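# Move the grape bunch from the cloth into the white box

## Task

Lift the bunch of grapes off the cloth and set it down in the white box so that every part of it, leaf and stems included, is inside the box walls; release it, and finish with both hands clear of the grapes and of the box.

## Robot and tools

Robot: two arms, left_arm and right_arm, each ending in a five-finger hand (the left hand mirrors the right). Bases in the scene frame: left_arm at (-0.027, +0.250, -0.004) m, right_arm at (-0.021, -0.360, +0.002) m, both yawed very slightly. The scene frame has its origin at table-top height between the arms, +x out over the table, +z up, and the left arm on the +y side; image left and right do not follow these names. Behind the arms stand a fixed post and, between the bases, a camera stand; do not strike them.

Hand point: a point 0.15 m along the fingers from the wrist mounting face and 0.05 m in front of the palm. Its +z runs along straightened fingers, +y points out of the palm, and +x runs across the palm away from the thumb on the right hand but toward the thumb on the left hand. Straight fingertips reach 0.06 to 0.07 m past the point, and the fingers lie about 0.06 m behind it (along -y). A bracket at the wrist on the little-finger side can collide with things.

Row layout (used by execute_actions and move): always 28 numbers, each in [-1, 1], even if one arm is idle. First 14 are the left arm, last 14 the right arm. Per arm: dx, dy, dz, rx, ry, rz, then little, ring, middle, index, thumb_bend, thumb_turn, force_limit, speed.
- dx..rz are offsets, not poses: measured from that arm's Hand target at the start of the action or call, along that arm's own base axes; rotation is one rotation vector (rx, ry, rz) turning about the Hand target position. Scale: 1.0 equals 0.6 m or 180 degrees. A translation longer than 1.0 gets shortened. Six zeros mean nothing new is asked of that arm. Repeating the same offset moves the arm again.
- Finger and thumb numbers are absolute targets: +1 open/straight, -1 curled. thumb_turn +1 places the thumb beside the palm, -1 swings it in front of the palm opposite the fingers.
- force_limit: -1 to +1 maps roughly linearly to 0 to 10 N at the fingertip (0 to 15 N for the two thumb motors). speed: rises linearly from near zero at -1 to full at +0.48 and stays full up to +1; full speed covers a finger's travel in 0.49 s. For a soft grip close at speed -0.94 or less.
- No value means 'unchanged'. To keep a hand as it is, resend the eight numbers of its last executed row; if it has none yet, send its hand_measured six values plus hand_force_limit and hand_speed.

Grasping: with the thumb in front of the palm, fingers and thumb can enclose something about 0.035 to 0.065 m thick; a thumb-tip-to-index-pad pinch can hold a light item up to about 0.08 m. A motor moves only when its target changes (by 0.002 or more), stops on reaching its target or force_limit, then locks. To grip harder, raise force_limit and send a target more closed than hand_measured; to loosen, send one more open.

Tools:
- execute_actions(actions, cameras): actions is a list of actions; each action is a table of up to 15 rows, one per 1/30 s step; a shorter table keeps its last row until step 15. Every row in an action counts from that action's starting Hand target. Images come back only for an empty actions list or when cameras names them.
- move(target, speed, blend, blocking, cameras): target is one 28-number row or a list of up to 15 rows; every row's offsets count from the Hand targets at the call's start, not from the previous row. speed is path top speed in m/s (0.002 to 4.3, default 0.25; turning up to twice that in rad/s), one value or one per target. blend in metres rounds corners (0 = stop at each target). All paths share 10 s at most. No obstacle avoidance; faster moves lag, overshoot and hit harder. blocking=false returns after about 0.5 s while the move continues.
- wait(seconds 0 to 3600), stop() to brake a running move, zoom_image(camera, region [x0, y0, x1, y1] in pixels, at most 504 by 504), show_instructions(), finished_scene(scene=1).
Cameras: cam_head_left, cam_head_right, cam_high, cam_low (896x504), cam_left_wrist, cam_right_wrist (672x504); ["all"] for every one.

Results: end_effector_position (m) and end_effector_quat_wxyz in each arm's base frame, possibly off by a few cm; Hand target (the last commanded pose after clipping, the origin for the next offsets); hand_measured, hand_stopped_by (moving, target, force, stalled, fault), hand_load_n (fingertip force, positive when pushed open; near 0 after a lost grip), all in motor order; joint velocities, torques, motor temperatures. A move adds a 'move:' line such as done, off_target, moving, held or fault, plus limits=paced or limits=held.

Behaviour: orientation commands are clipped to 40 degrees from the current one each step. Arms often stop 1 to 3 cm (up to 5 cm) from the command, usually low, and may sag further when loaded; resend the shortfall as an offset. A blocked arm keeps pushing until commanded back past its hand point.

Avoid: dropping the bunch even slightly, releasing it while it moves, slamming or pressing hard, letting the arms or hands touch each other, overloading fingers, anything leaving the table, and long stretched or straining poses that heat motors (85 °C warns, 100 °C drops the arm). Loose objects may occasionally get nudged by the scene.

Each tool is called after ">>>" by a JSON object that holds its "fn" and its "kwargs".

Reference images:

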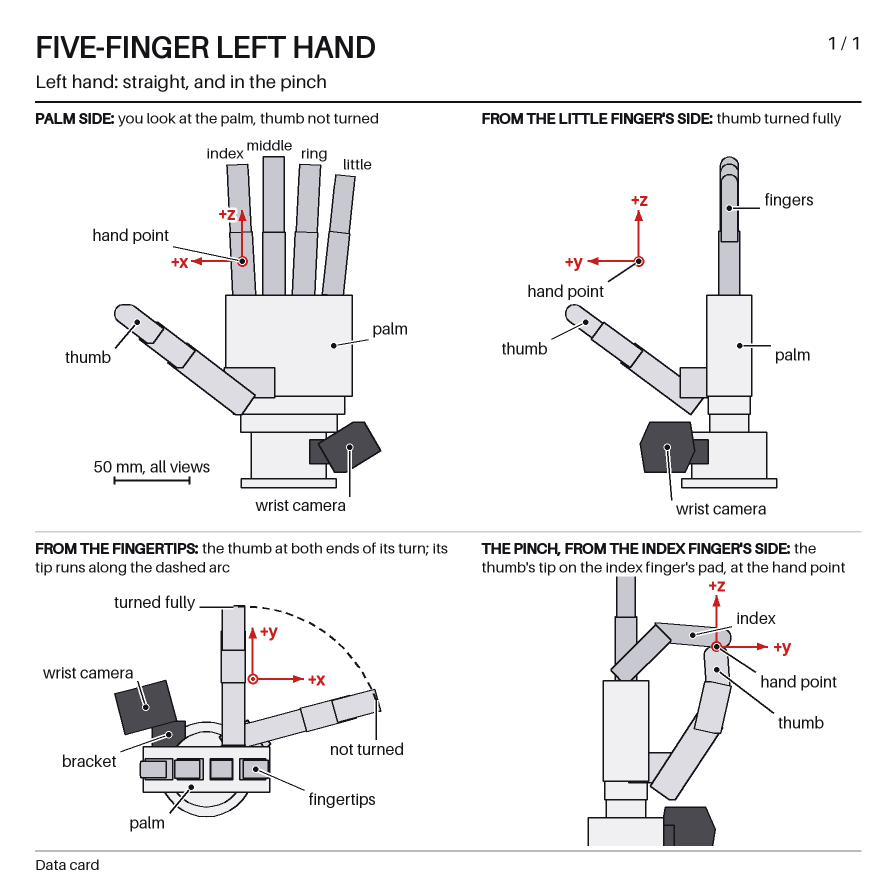

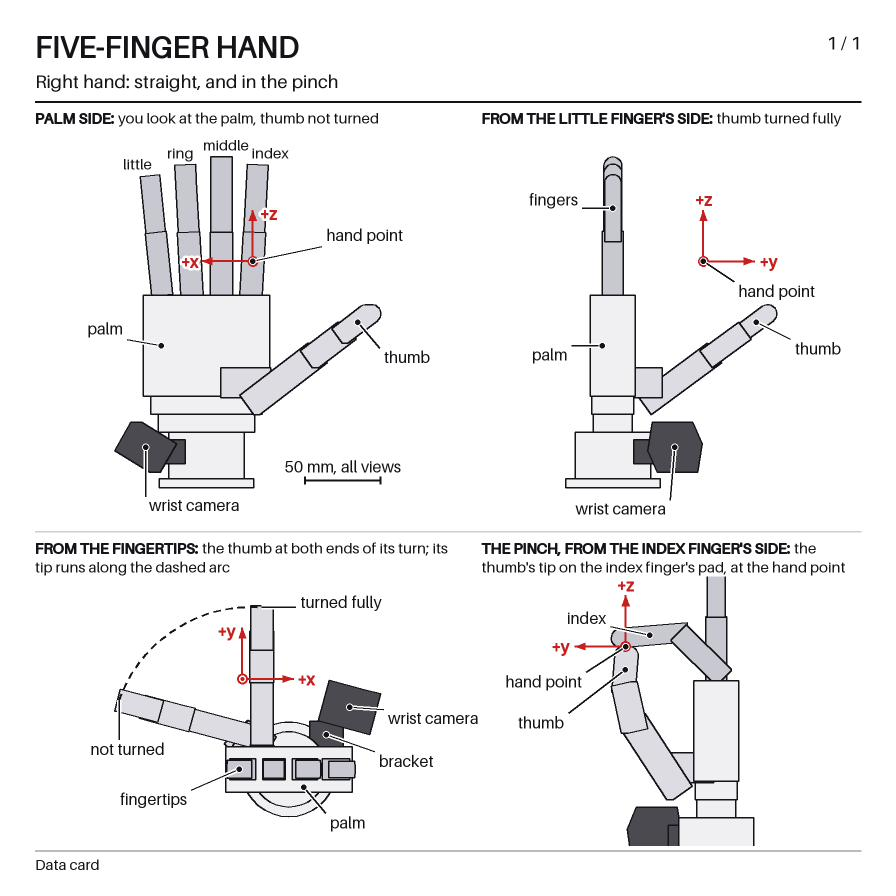

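## Session

>>> {"fn": "execute_actions", "kwargs": {"actions": []}}

Scene clock: 0.00 s.
left_arm: end_effector_position=(+0.4613, +0.2558, +0.1139) hand_measured=(+1.000, +1.000, +1.000, +1.000, +1.000, +1.000) hand_load_n=(+0.0, +0.0, +0.5, +0.0, +0.0, +0.0) hand_stopped_by=(target, target, target, target, target, target) hand_force_limit=0.00 hand_speed=-0.80 end_effector_quat_wxyz=(+0.146, -0.532, +0.833, +0.046) | right_arm: end_effector_position=(+0.0199, +0.2637, +0.3520) hand_measured=(+1.000, +1.000, +1.000, +1.000, +1.000, +1.000) hand_load_n=(+0.0, +0.0, +0.0, +0.0, +0.0, +0.0) hand_stopped_by=(target, target, target, target, target, target) hand_force_limit=0.00 hand_speed=-0.80 end_effector_quat_wxyz=(-0.500, +0.642, -0.550, -0.187)
Joint positions: left_arm=[0.409 1.726 1.434 -1.002 -0.135 0.863] | right_arm=[1.282 0.263 0.739 -0.921 0.057 1.092]
Joint velocities: within noise
Joint torques (N m): no reading
Motor temperatures (°C): left_arm=[29 38 30 39 35 29] | right_arm=[33 35 34 31 34 34]
Heat: left arm: hottest wrist pitch 39 °C; right arm: hottest shoulder 35 °C.
Hand target: left_arm +0.4677, +0.2585, +0.1176; +0.152, -0.532, +0.832, +0.045 | right_arm +0.0197, +0.2630, +0.3705; -0.513, +0.635, -0.545, -0.192

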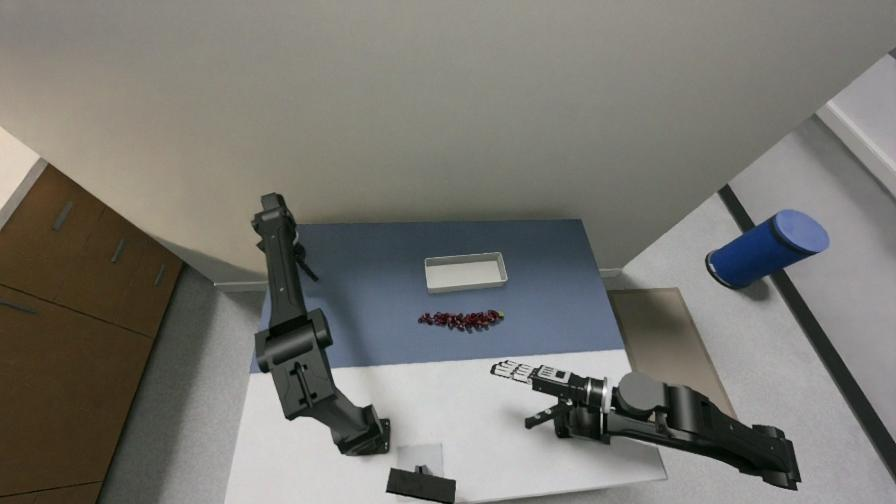

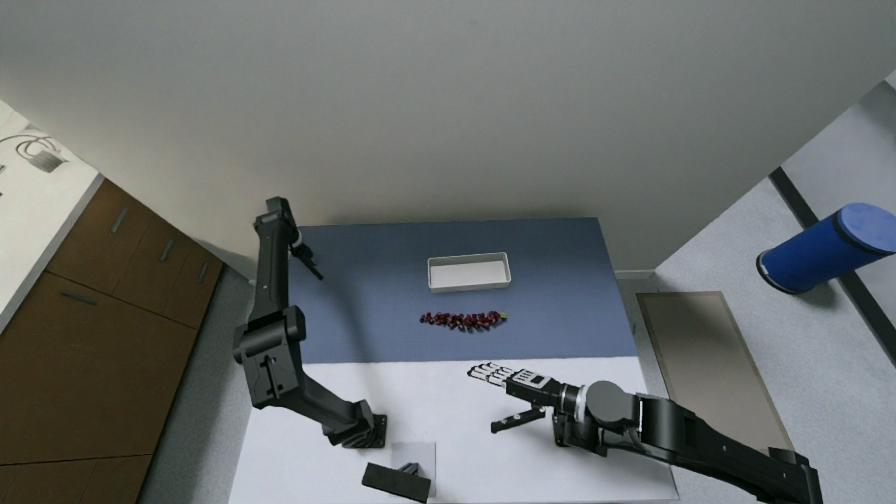

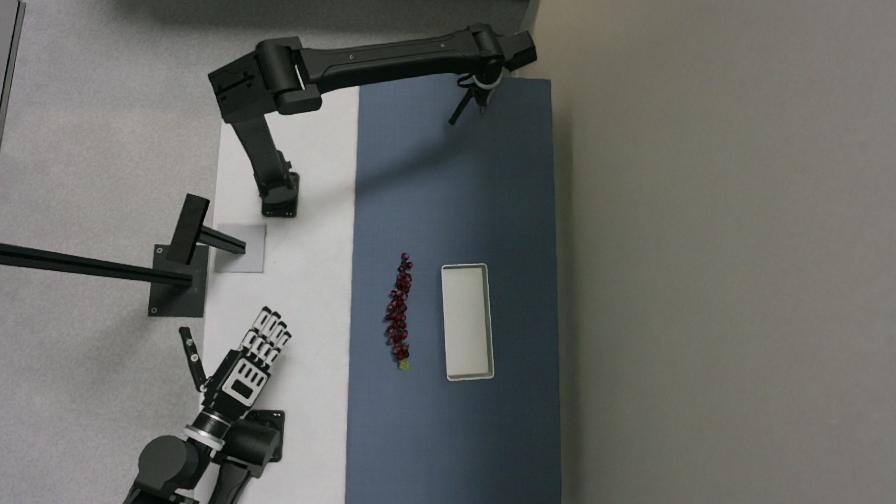

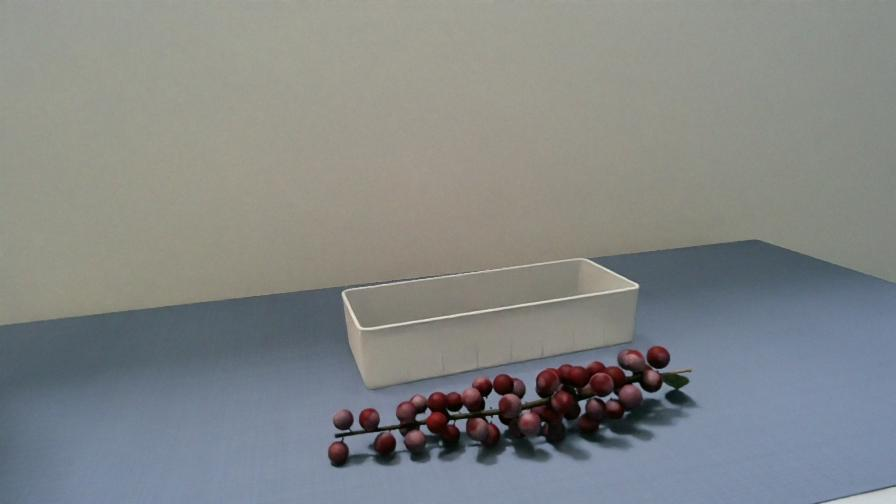

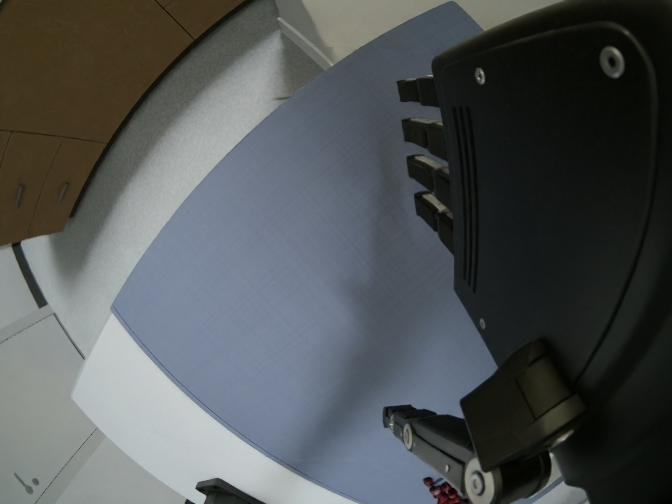

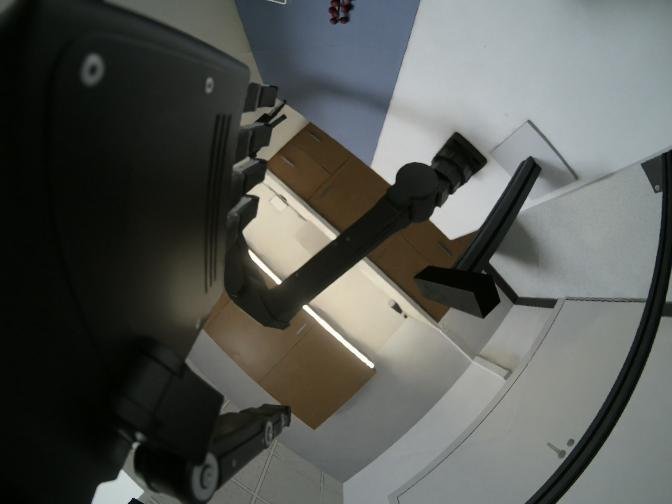

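>>> {"fn": "zoom_image", "kwargs": {"camera": "cam_high", "region": [340, 230, 540, 400]}}

>>> {"fn": "zoom_image", "kwargs": {"camera": "cam_low", "region": [300, 220, 740, 500]}}

>>> {"fn": "zoom_image", "kwargs": {"camera": "cam_head_left", "region": [380, 230, 560, 350]}}

Scaled by 2.520 from the camera's image (finer frame: 1280x720).

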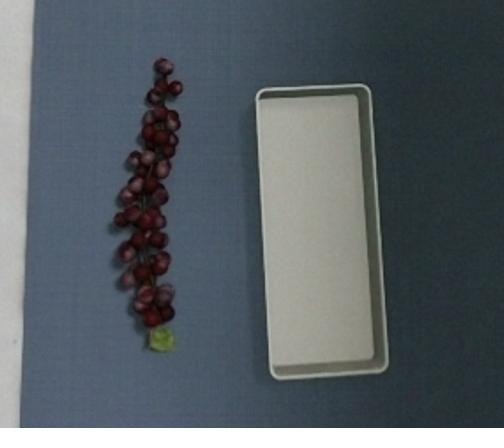

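Scaled by 1.145 from the camera's image (finer frame: 1280x720).

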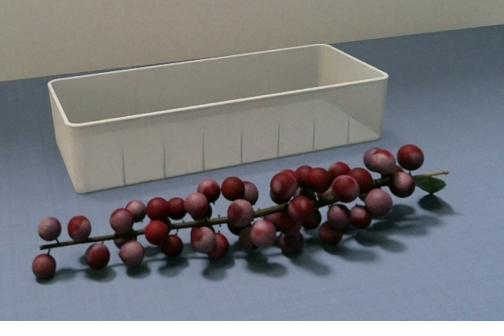

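Scaled by 2.800 from the camera's image (finer frame: 1280x720).

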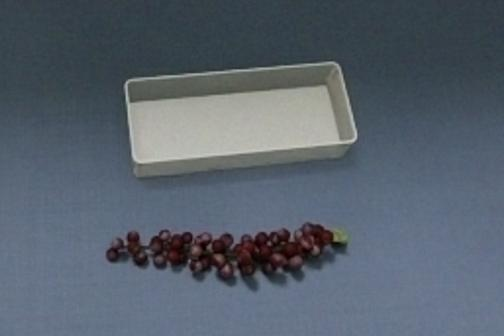

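>>> {"fn": "move", "kwargs": {"target": [[0,-0.033,0.267,-0.04,-0.06,0.035,1,1,1,1,1,-1,0,0,0,0,0,0,0,0,1,1,1,1,1,1,0,-0.8],[-0.247,-0.931,0.24,-0.130,-0.201,0.116,1,1,1,1,1,-1,0,0,0,0,0,0,0,0,1,1,1,1,1,1,0,-0.8]], "blend": [0.05,0], "speed": 0.25, "cameras": ["all"]}}

Scene clock: 97.30 s.
left_arm: end_effector_position=(+0.3132, -0.2893, +0.2437) hand_measured=(+1.000, +1.000, +1.000, +1.000, +1.000, -1.000) hand_load_n=(+0.0, +0.5, +0.0, -0.5, +0.0, +0.0) hand_stopped_by=(target, target, target, target, target, target) hand_force_limit=0.00 hand_speed=0.00 end_effector_quat_wxyz=(-0.284, +0.672, -0.638, +0.245) | right_arm: end_effector_position=(+0.0199, +0.2637, +0.3520) hand_measured=(+1.000, +1.000, +1.000, +1.000, +1.000, +1.000) hand_load_n=(+0.0, +0.0, +0.0, +0.0, +0.0, -0.5) hand_stopped_by=(target, target, target, target, target, target) hand_force_limit=0.00 hand_speed=-0.80 end_effector_quat_wxyz=(-0.500, +0.642, -0.550, -0.187)
Joint positions: left_arm=[-0.887 1.158 1.123 -1.046 -0.619 -0.779] | right_arm=[1.282 0.263 0.739 -0.921 0.057 1.092]
Joint torques (N m): left_arm=[0.91 -5.89 13.85 0.57 -0.66 -0.18] | right_arm=[0.62 2.32 12.38 2.19 -0.09 0]
Motor temperatures (°C): left_arm=[29 39 35 37 34 28] | right_arm=[32 34 43 32 33 32]
Heat: left arm: hottest shoulder 39 °C; right arm: hottest elbow 43 °C.
Hand target: left_arm +0.3194, -0.3001, +0.2615; -0.281, +0.677, -0.629, +0.260 | right_arm +0.0197, +0.2630, +0.3705; -0.513, +0.635, -0.545, -0.192
Off the commanded pose: left_arm 0.022 m, 2 deg | right_arm 0.019 m, 2 deg.
move: off_target (left_arm)

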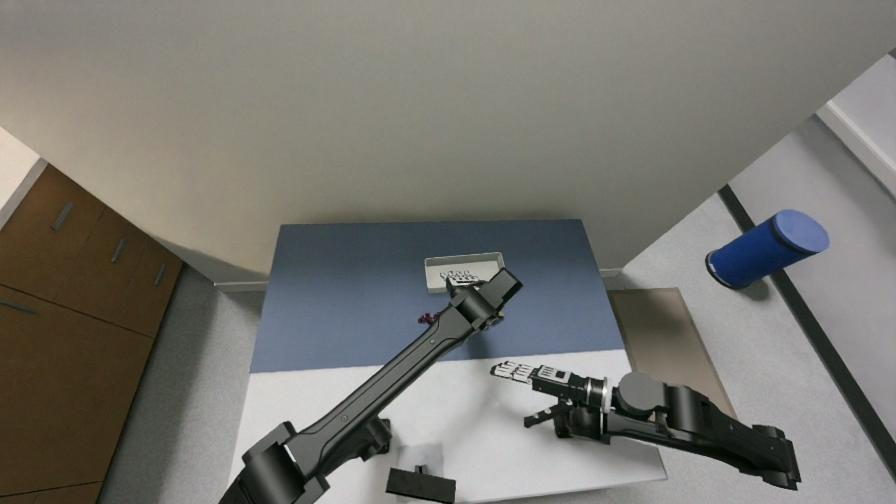

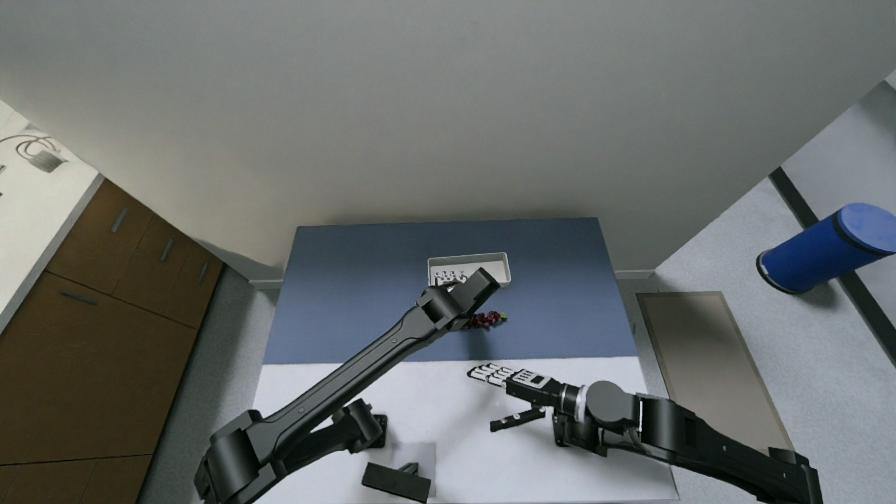

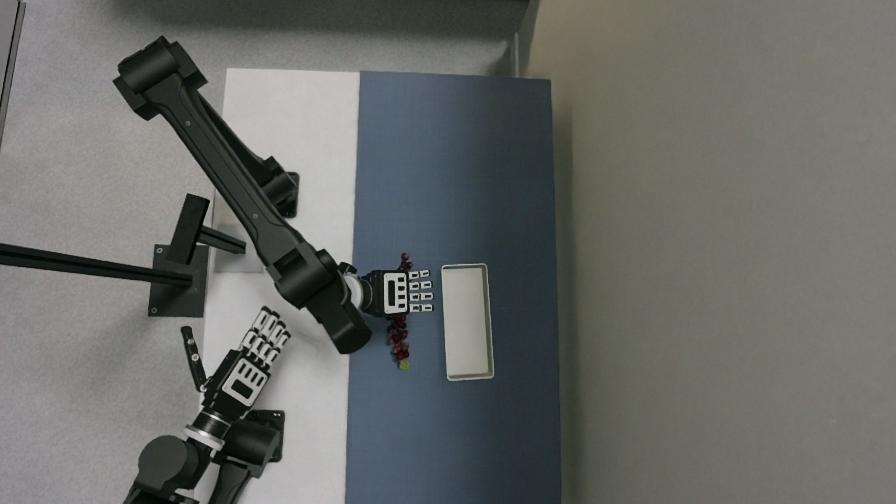

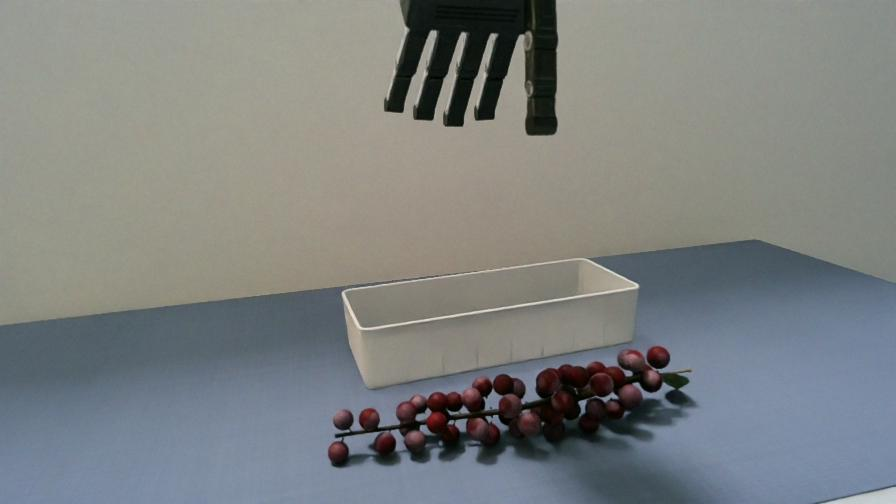

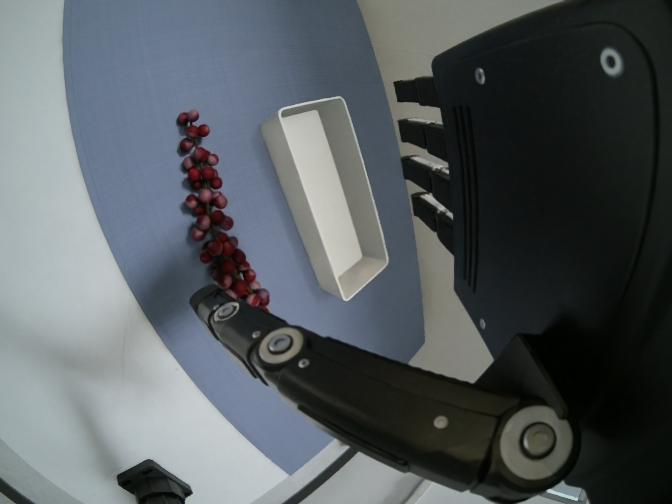

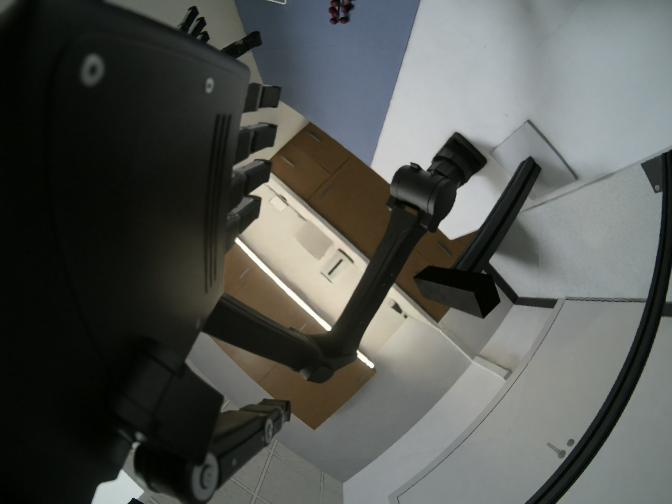

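>>> {"fn": "move", "kwargs": {"target": [0.0163,-0.0586,-0.244,0,0,0,1,1,1,1,1,-1,0,0,0,0,0,0,0,0,1,1,1,1,1,1,0,-0.8], "speed": 0.15, "cameras": ["cam_high","cam_low","cam_left_wrist","cam_head_right"]}}

Scene clock: 135.00 s.
left_arm: end_effector_position=(+0.3299, -0.3305, +0.1181) hand_measured=(+1.000, +1.000, +1.000, +1.000, +1.000, -1.000) hand_load_n=(+0.0, +0.0, +0.0, -0.5, +0.0, +0.0) hand_stopped_by=(target, target, target, target, target, target) hand_force_limit=0.00 hand_speed=0.00 end_effector_quat_wxyz=(-0.283, +0.674, -0.632, +0.256) | right_arm: end_effector_position=(+0.0199, +0.2637, +0.3520) hand_measured=(+1.000, +1.000, +1.000, +1.000, +1.000, +1.000) hand_load_n=(+0.0, +0.0, +0.0, +0.0, +0.0, +0.0) hand_stopped_by=(target, target, target, target, target, target) hand_force_limit=0.00 hand_speed=-0.80 end_effector_quat_wxyz=(-0.500, +0.642, -0.550, -0.187)
Joint positions: left_arm=[-0.921 1.34 0.933 -0.673 -0.637 -0.821] | right_arm=[1.282 0.263 0.739 -0.921 0.057 1.092]
Joint torques (N m): left_arm=[0.73 -7.71 9.22 1.31 -0.67 -0.19] | right_arm=[0.62 2.32 12.41 2.18 -0.1 0.01]
Heat: left arm: hottest shoulder 38 °C; right arm: hottest elbow 44 °C.
Hand target: left_arm +0.3293, -0.3353, +0.1152; -0.281, +0.677, -0.628, +0.260 | right_arm +0.0197, +0.2630, +0.3705; -0.513, +0.635, -0.545, -0.192
Off the commanded pose: left_arm 0.006 m, 1 deg | right_arm 0.019 m, 2 deg.
move: done
Images, in order (width x height): cam_head_right 896x504, cam_high 896x504, cam_low 896x504, cam_left_wrist 672x504.

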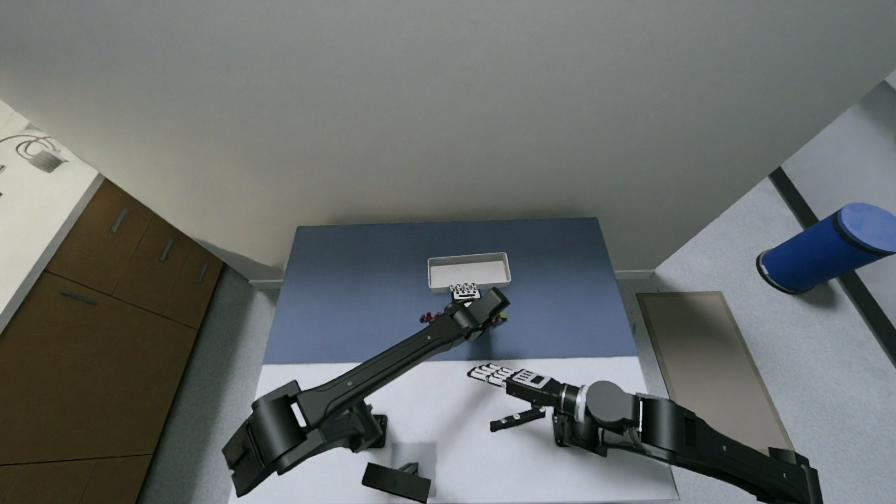

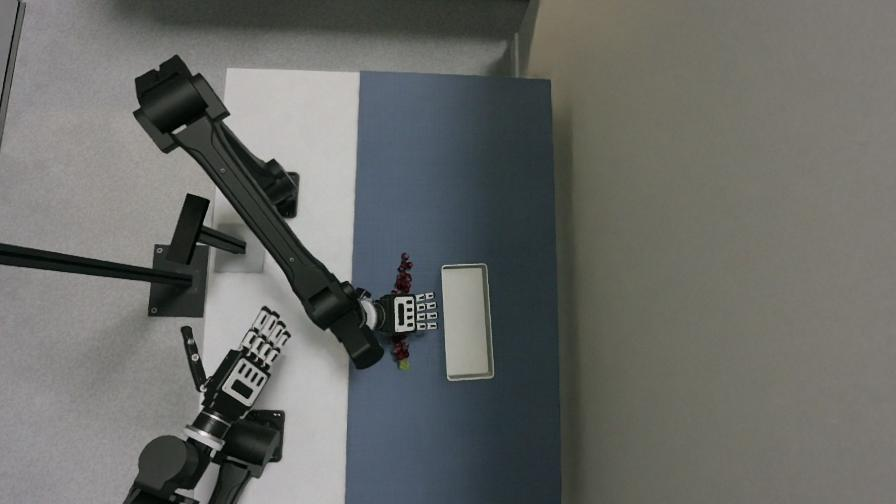

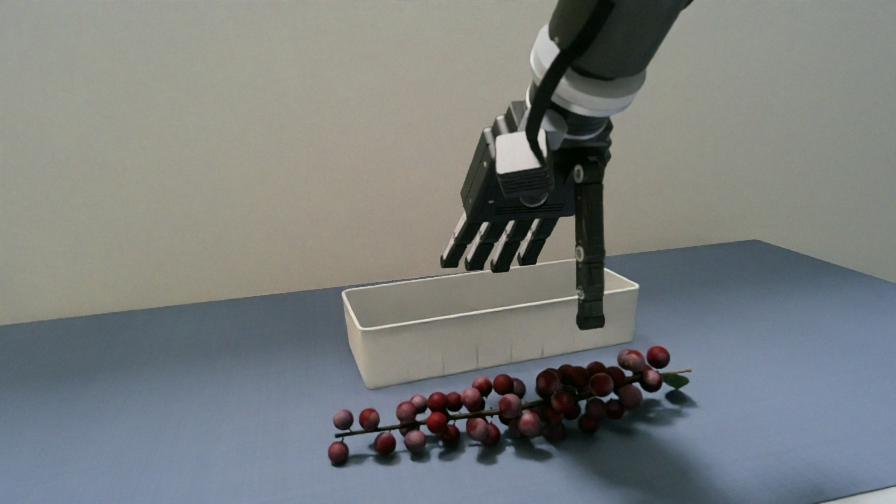

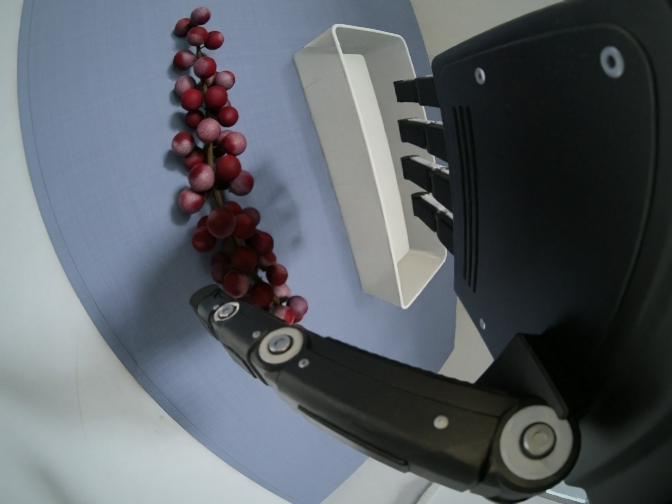

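>>> {"fn": "move", "kwargs": {"target": [-0.014,0.0,-0.108,0,0,0,0.6,0.6,0.6,0.6,1,-1,0,0,0,0,0,0,0,0,1,1,1,1,1,1,0,-0.8], "speed": 0.1, "cameras": ["cam_high","cam_low","cam_left_wrist"]}}

Scene clock: 142.40 s.
left_arm: end_effector_position=(+0.3225, -0.3318, +0.0551) hand_measured=(+0.600, +0.600, +0.600, +0.600, +1.000, -1.000) hand_load_n=(+0.0, +0.0, +0.0, +0.0, +0.0, +0.0) hand_stopped_by=(target, target, target, target, target, target) hand_force_limit=0.00 hand_speed=0.00 end_effector_quat_wxyz=(-0.283, +0.674, -0.631, +0.258) | right_arm: end_effector_position=(+0.0199, +0.2637, +0.3520) hand_measured=(+1.000, +1.000, +1.000, +1.000, +1.000, +1.000) hand_load_n=(+0.0, +0.0, +0.0, +0.0, +0.0, +0.0) hand_stopped_by=(target, target, target, target, target, target) hand_force_limit=0.00 hand_speed=-0.80 end_effector_quat_wxyz=(-0.500, +0.642, -0.550, -0.187)
Joint positions: left_arm=[-0.939 1.42 0.825 -0.49 -0.645 -0.84] | right_arm=[1.282 0.263 0.739 -0.921 0.057 1.092]
Joint torques (N m): left_arm=[0.73 -7.82 8.21 1.31 -0.67 -0.19] | right_arm=[0.62 2.32 12.41 2.18 -0.09 0.01]
Heat: left arm: hottest shoulder 37 °C; right arm: hottest elbow 44 °C.
Hand target: left_arm +0.3208, -0.3351, +0.0503; -0.281, +0.677, -0.629, +0.260 | right_arm +0.0197, +0.2630, +0.3705; -0.513, +0.635, -0.545, -0.192
Off the commanded pose: left_arm 0.006 m, 1 deg | right_arm 0.019 m, 2 deg.
move: done

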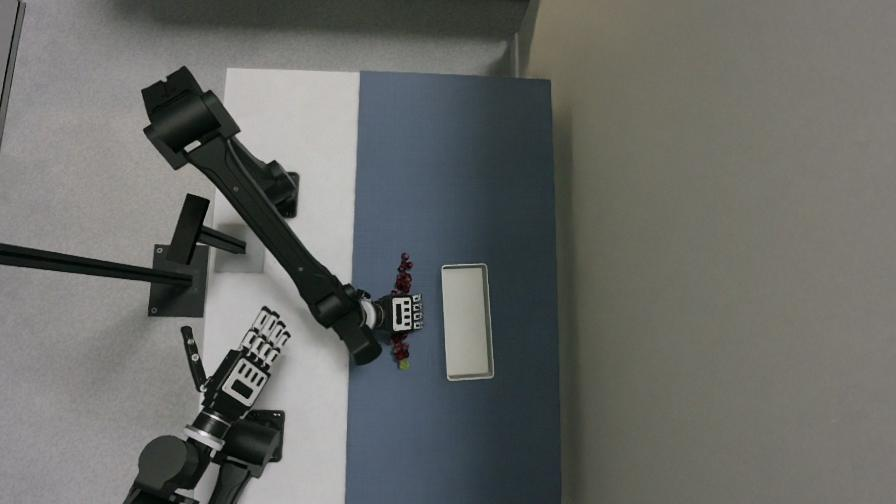

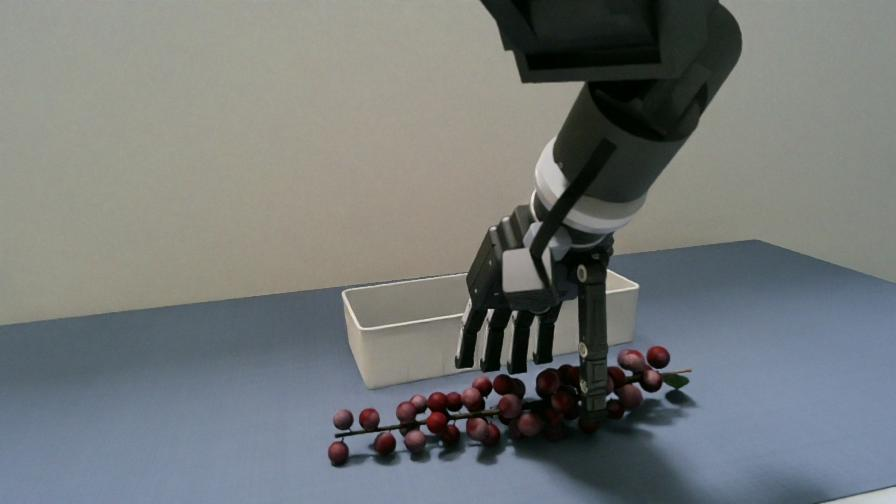

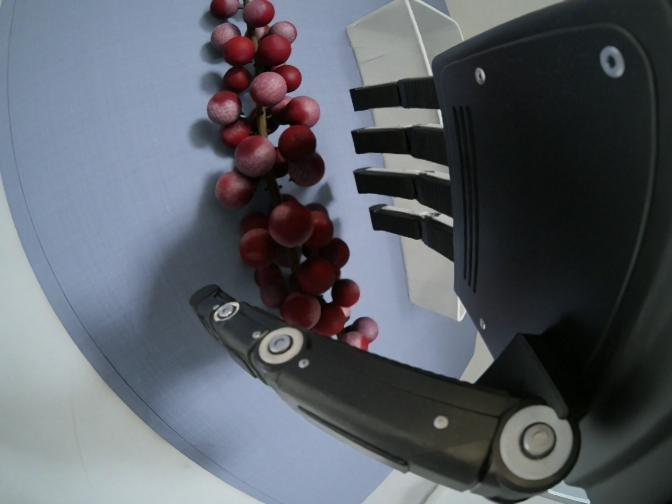

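>>> {"fn": "move", "kwargs": {"target": [0,0.0,-0.018,0,0,0,0.6,0.6,0.6,0.6,1,-1,0,0,0,0,0,0,0,0,1,1,1,1,1,1,0,-0.8], "speed": 0.05, "cameras": ["cam_low","cam_left_wrist"]}}

>>> {"fn": "zoom_image", "kwargs": {"camera": "cam_low", "region": [400, 260, 700, 480]}}

Scene clock: 155.13 s.
left_arm: end_effector_position=(+0.3229, -0.3323, +0.0449) hand_measured=(+0.600, +0.600, +0.600, +0.600, +1.000, -1.000) hand_load_n=(+0.0, +0.0, +0.0, +0.0, +0.0, +0.0) hand_stopped_by=(target, target, target, target, target, target) hand_force_limit=0.00 hand_speed=0.00 end_effector_quat_wxyz=(-0.282, +0.675, -0.631, +0.259) | right_arm: end_effector_position=(+0.0199, +0.2637, +0.3520) hand_measured=(+1.000, +1.000, +1.000, +1.000, +1.000, +1.000) hand_load_n=(+0.0, +0.0, +0.0, +0.0, +0.0, +0.0) hand_stopped_by=(target, target, target, target, target, target) hand_force_limit=0.00 hand_speed=-0.80 end_effector_quat_wxyz=(-0.500, +0.642, -0.550, -0.187)
Joint positions: left_arm=[-0.939 1.44 0.811 -0.456 -0.645 -0.84] | right_arm=[1.282 0.263 0.739 -0.921 0.057 1.092]
Joint torques (N m): left_arm=[0.67 -7.88 8.01 1.33 -0.66 -0.19] | right_arm=[0.67 2.32 12.4 2.18 -0.1 0]
Heat: left arm: hottest shoulder 37 °C; right arm: hottest elbow 45 °C.
Hand target: left_arm +0.3209, -0.3353, +0.0396; -0.281, +0.677, -0.628, +0.260 | right_arm +0.0197, +0.2630, +0.3705; -0.513, +0.635, -0.545, -0.192
Off the commanded pose: left_arm 0.006 m, 0 deg | right_arm 0.019 m, 2 deg.
move: done

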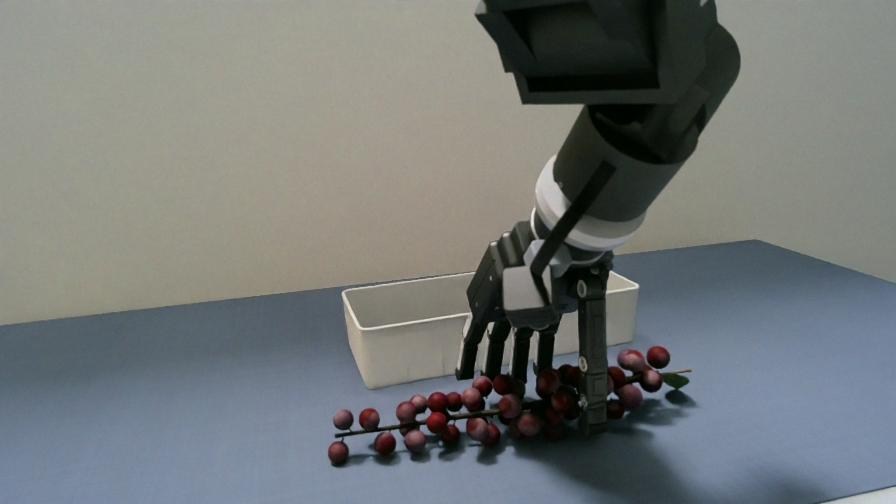

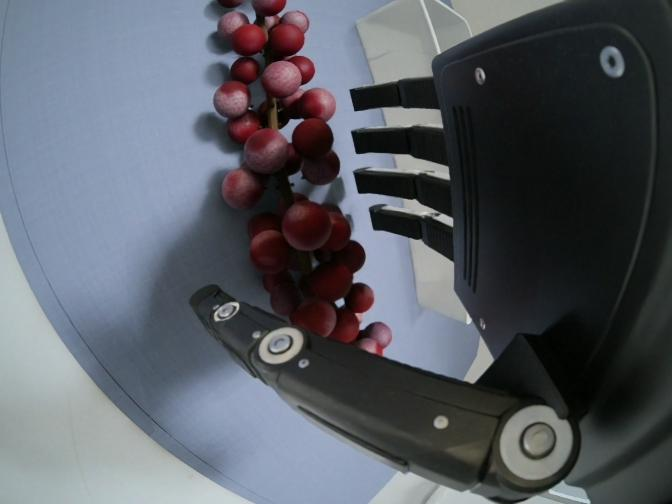

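Scaled by 1.680 from the camera's image (finer frame: 1280x720).

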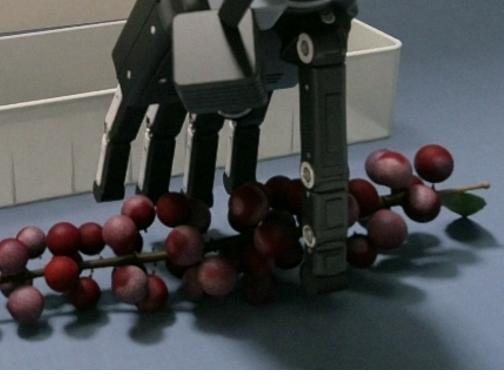

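>>> {"fn": "move", "kwargs": {"target": [0,0.0,-0.02,0,0,0,0.6,0.6,0.6,0.6,1,-1,0,0,0,0,0,0,0,0,1,1,1,1,1,1,0,-0.8], "speed": 0.05, "cameras": ["cam_low","cam_left_wrist"]}}

>>> {"fn": "zoom_image", "kwargs": {"camera": "cam_low", "region": [400, 260, 700, 480]}}

Scene clock: 178.90 s.
left_arm: end_effector_position=(+0.3229, -0.3323, +0.0327) hand_measured=(+0.600, +0.600, +0.600, +0.600, +1.000, -1.000) hand_load_n=(+0.0, +0.0, -0.5, +0.0, +0.0, +0.0) hand_stopped_by=(target, target, target, target, target, target) hand_force_limit=0.00 hand_speed=0.00 end_effector_quat_wxyz=(-0.282, +0.675, -0.631, +0.259) | right_arm: end_effector_position=(+0.0199, +0.2637, +0.3520) hand_measured=(+1.000, +1.000, +1.000, +1.000, +1.000, +1.000) hand_load_n=(+0.0, +0.0, +0.0, +0.0, +0.0, -0.5) hand_stopped_by=(target, target, target, target, target, target) hand_force_limit=0.00 hand_speed=-0.80 end_effector_quat_wxyz=(-0.500, +0.642, -0.550, -0.187)
Joint positions: left_arm=[-0.939 1.463 0.796 -0.419 -0.645 -0.84] | right_arm=[1.282 0.263 0.739 -0.921 0.057 1.092]
Joint torques (N m): left_arm=[0.73 -8 7.82 1.28 -0.66 -0.19] | right_arm=[0.67 2.32 12.41 2.19 -0.1 0]
Heat: left arm: hottest shoulder 37 °C; right arm: hottest elbow 45 °C.
Hand target: left_arm +0.3208, -0.3353, +0.0275; -0.281, +0.677, -0.629, +0.260 | right_arm +0.0197, +0.2630, +0.3705; -0.513, +0.635, -0.545, -0.192
Off the commanded pose: left_arm 0.006 m, 0 deg | right_arm 0.019 m, 2 deg.
move: done

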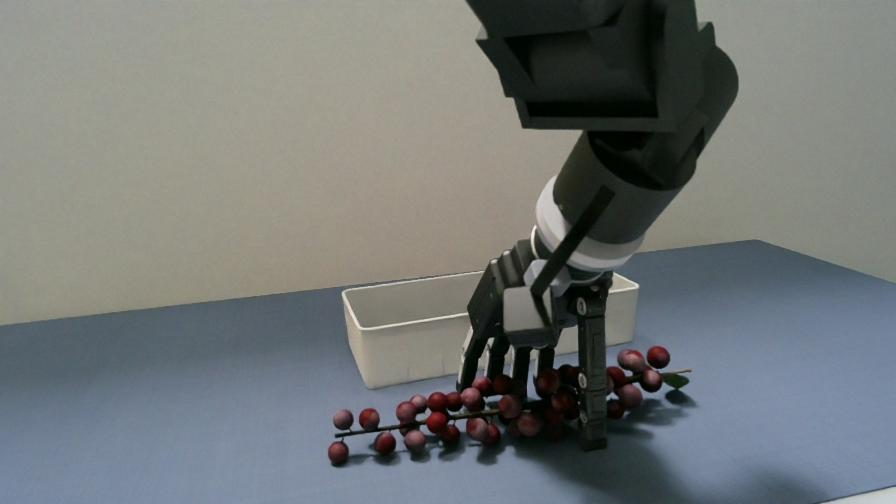

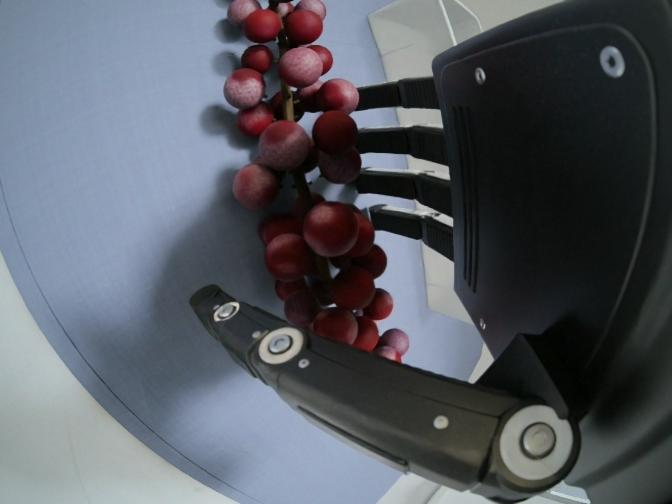

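Scaled by 1.680 from the camera's image (finer frame: 1280x720).

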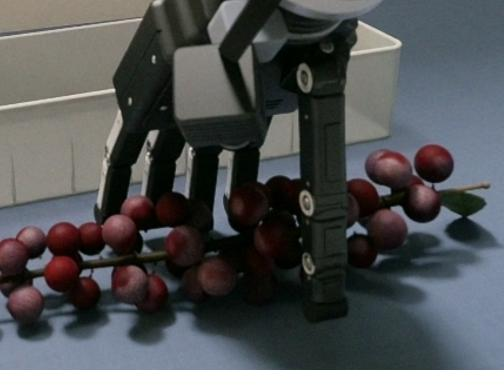

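>>> {"fn": "move", "kwargs": {"target": [0,0.0,0,0,0,0,0.35,0.35,0.35,0.35,0.6,-1,-0.5,-0.8,0,0,0,0,0,0,1,1,1,1,1,1,0,-0.8], "speed": 0.05, "cameras": ["cam_low","cam_left_wrist"]}}

>>> {"fn": "zoom_image", "kwargs": {"camera": "cam_low", "region": [400, 260, 700, 480]}}

Scene clock: 186.27 s.
left_arm: end_effector_position=(+0.3238, -0.3325, +0.0332) hand_measured=(+0.350, +0.350, +0.350, +0.350, +0.600, -1.000) hand_load_n=(+0.0, +0.0, +1.0, +0.0, +0.0, +0.0) hand_stopped_by=(target, target, target, target, target, target) hand_force_limit=-0.50 hand_speed=-0.80 end_effector_quat_wxyz=(-0.284, +0.675, -0.630, +0.260) | right_arm: end_effector_position=(+0.0199, +0.2637, +0.3520) hand_measured=(+1.000, +1.000, +1.000, +1.000, +1.000, +1.000) hand_load_n=(+0.0, +0.0, +0.0, +0.0, +0.0, +0.0) hand_stopped_by=(target, target, target, target, target, target) hand_force_limit=0.00 hand_speed=-0.80 end_effector_quat_wxyz=(-0.500, +0.642, -0.550, -0.187)
Joint positions: left_arm=[-0.939 1.463 0.796 -0.416 -0.648 -0.84] | right_arm=[1.282 0.263 0.739 -0.921 0.057 1.092]
Joint torques (N m): left_arm=[0.79 -7.94 7.82 1.25 -0.55 -0.19] | right_arm=[0.67 2.32 12.4 2.19 -0.09 0]
Heat: left arm: hottest shoulder 37 °C; right arm: hottest elbow 45 °C.
Hand target: left_arm +0.3209, -0.3352, +0.0275; -0.281, +0.677, -0.628, +0.260 | right_arm +0.0197, +0.2630, +0.3705; -0.513, +0.635, -0.545, -0.192
Off the commanded pose: left_arm 0.007 m, 0 deg | right_arm 0.019 m, 2 deg.
move: done

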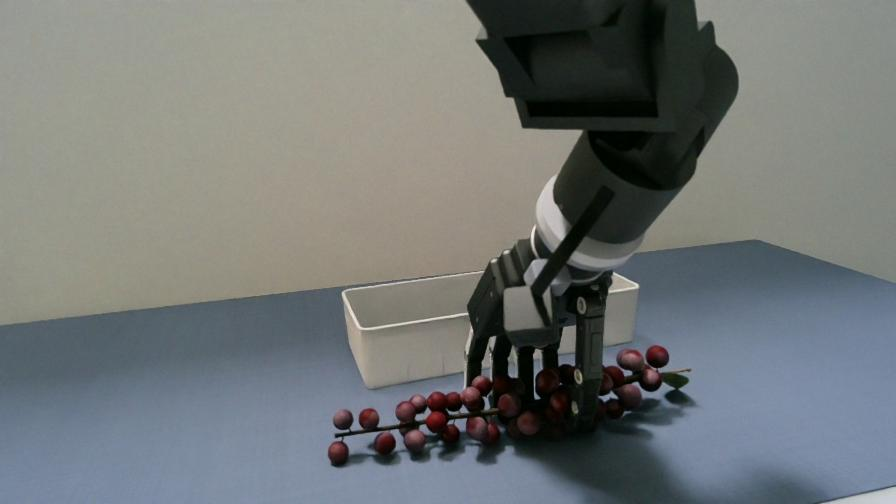

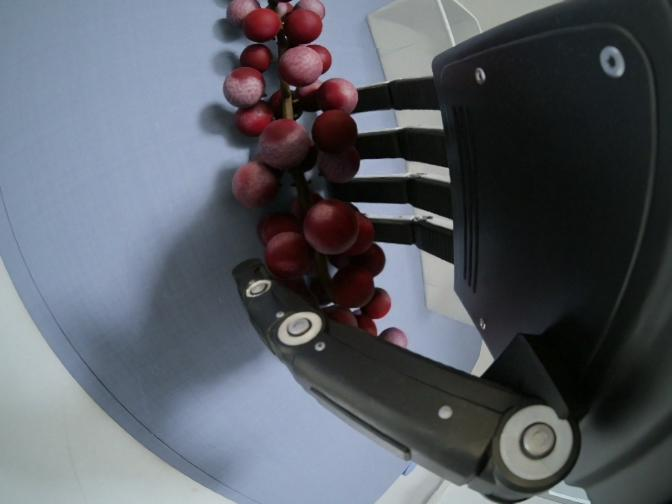

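Scaled by 1.680 from the camera's image (finer frame: 1280x720).

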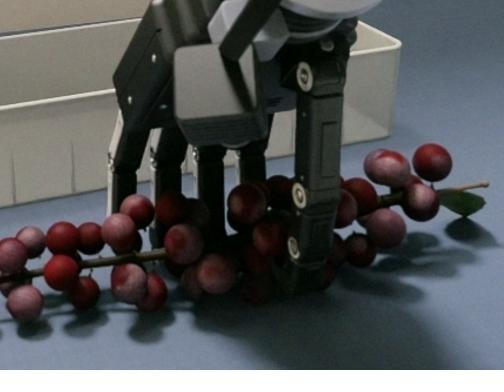

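>>> {"fn": "move", "kwargs": {"target": [0,0.0,0,0,0,0,0.12,0.12,0.12,0.12,0.4,-1,-0.5,-0.85,0,0,0,0,0,0,1,1,1,1,1,1,0,-0.8], "speed": 0.05, "cameras": ["cam_low","cam_left_wrist"]}}

>>> {"fn": "zoom_image", "kwargs": {"camera": "cam_low", "region": [400, 260, 700, 480]}}

Scene clock: 191.23 s.
left_arm: end_effector_position=(+0.3238, -0.3325, +0.0332) hand_measured=(+0.120, +0.120, +0.120, +0.120, +0.400, -1.000) hand_load_n=(+0.0, +0.5, +0.0, +1.0, +1.5, +0.5) hand_stopped_by=(target, target, target, target, target, target) hand_force_limit=-0.50 hand_speed=-0.85 end_effector_quat_wxyz=(-0.284, +0.675, -0.630, +0.260) | right_arm: end_effector_position=(+0.0199, +0.2637, +0.3520) hand_measured=(+1.000, +1.000, +1.000, +1.000, +1.000, +1.000) hand_load_n=(+0.0, +0.0, +0.0, +0.0, -0.5, -0.5) hand_stopped_by=(target, target, target, target, target, target) hand_force_limit=0.00 hand_speed=-0.80 end_effector_quat_wxyz=(-0.500, +0.642, -0.550, -0.187)
Joint positions: left_arm=[-0.939 1.463 0.796 -0.416 -0.648 -0.84] | right_arm=[1.282 0.263 0.739 -0.921 0.057 1.092]
Joint torques (N m): left_arm=[0.79 -7.88 7.82 1.25 -0.54 -0.18] | right_arm=[0.62 2.32 12.4 2.18 -0.09 0]
Heat: left arm: hottest shoulder 37 °C; right arm: hottest elbow 45 °C.
Hand target: left_arm +0.3209, -0.3352, +0.0275; -0.281, +0.677, -0.629, +0.260 | right_arm +0.0197, +0.2630, +0.3705; -0.513, +0.635, -0.545, -0.192
Off the commanded pose: left_arm 0.007 m, 0 deg | right_arm 0.019 m, 2 deg.
move: done

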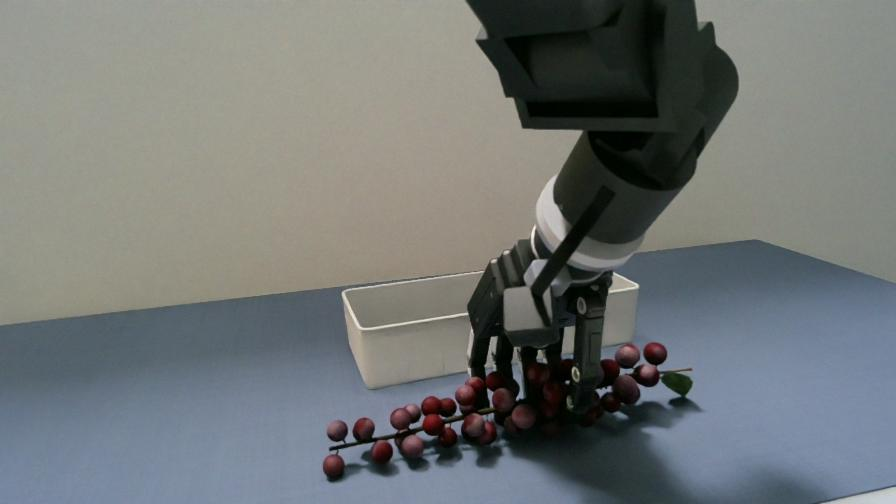

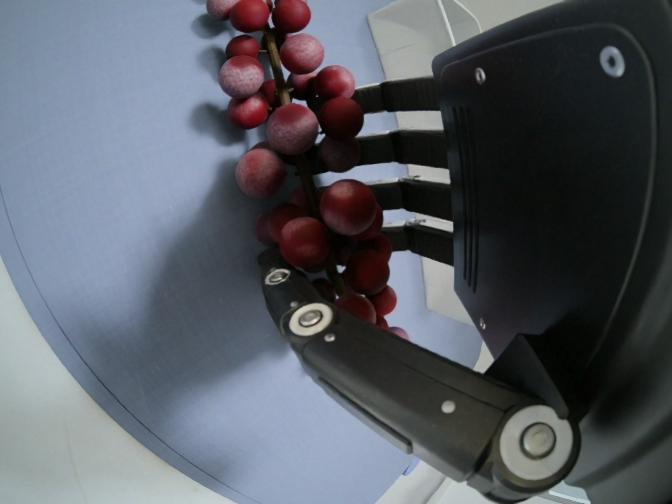

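Scaled by 1.680 from the camera's image (finer frame: 1280x720).

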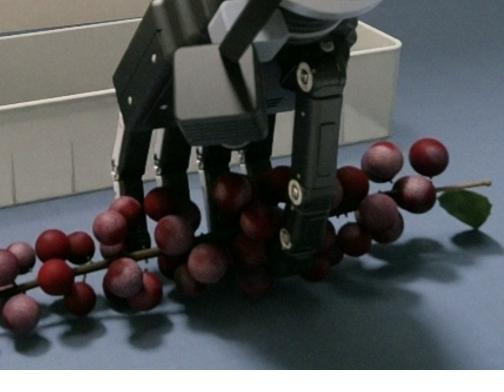

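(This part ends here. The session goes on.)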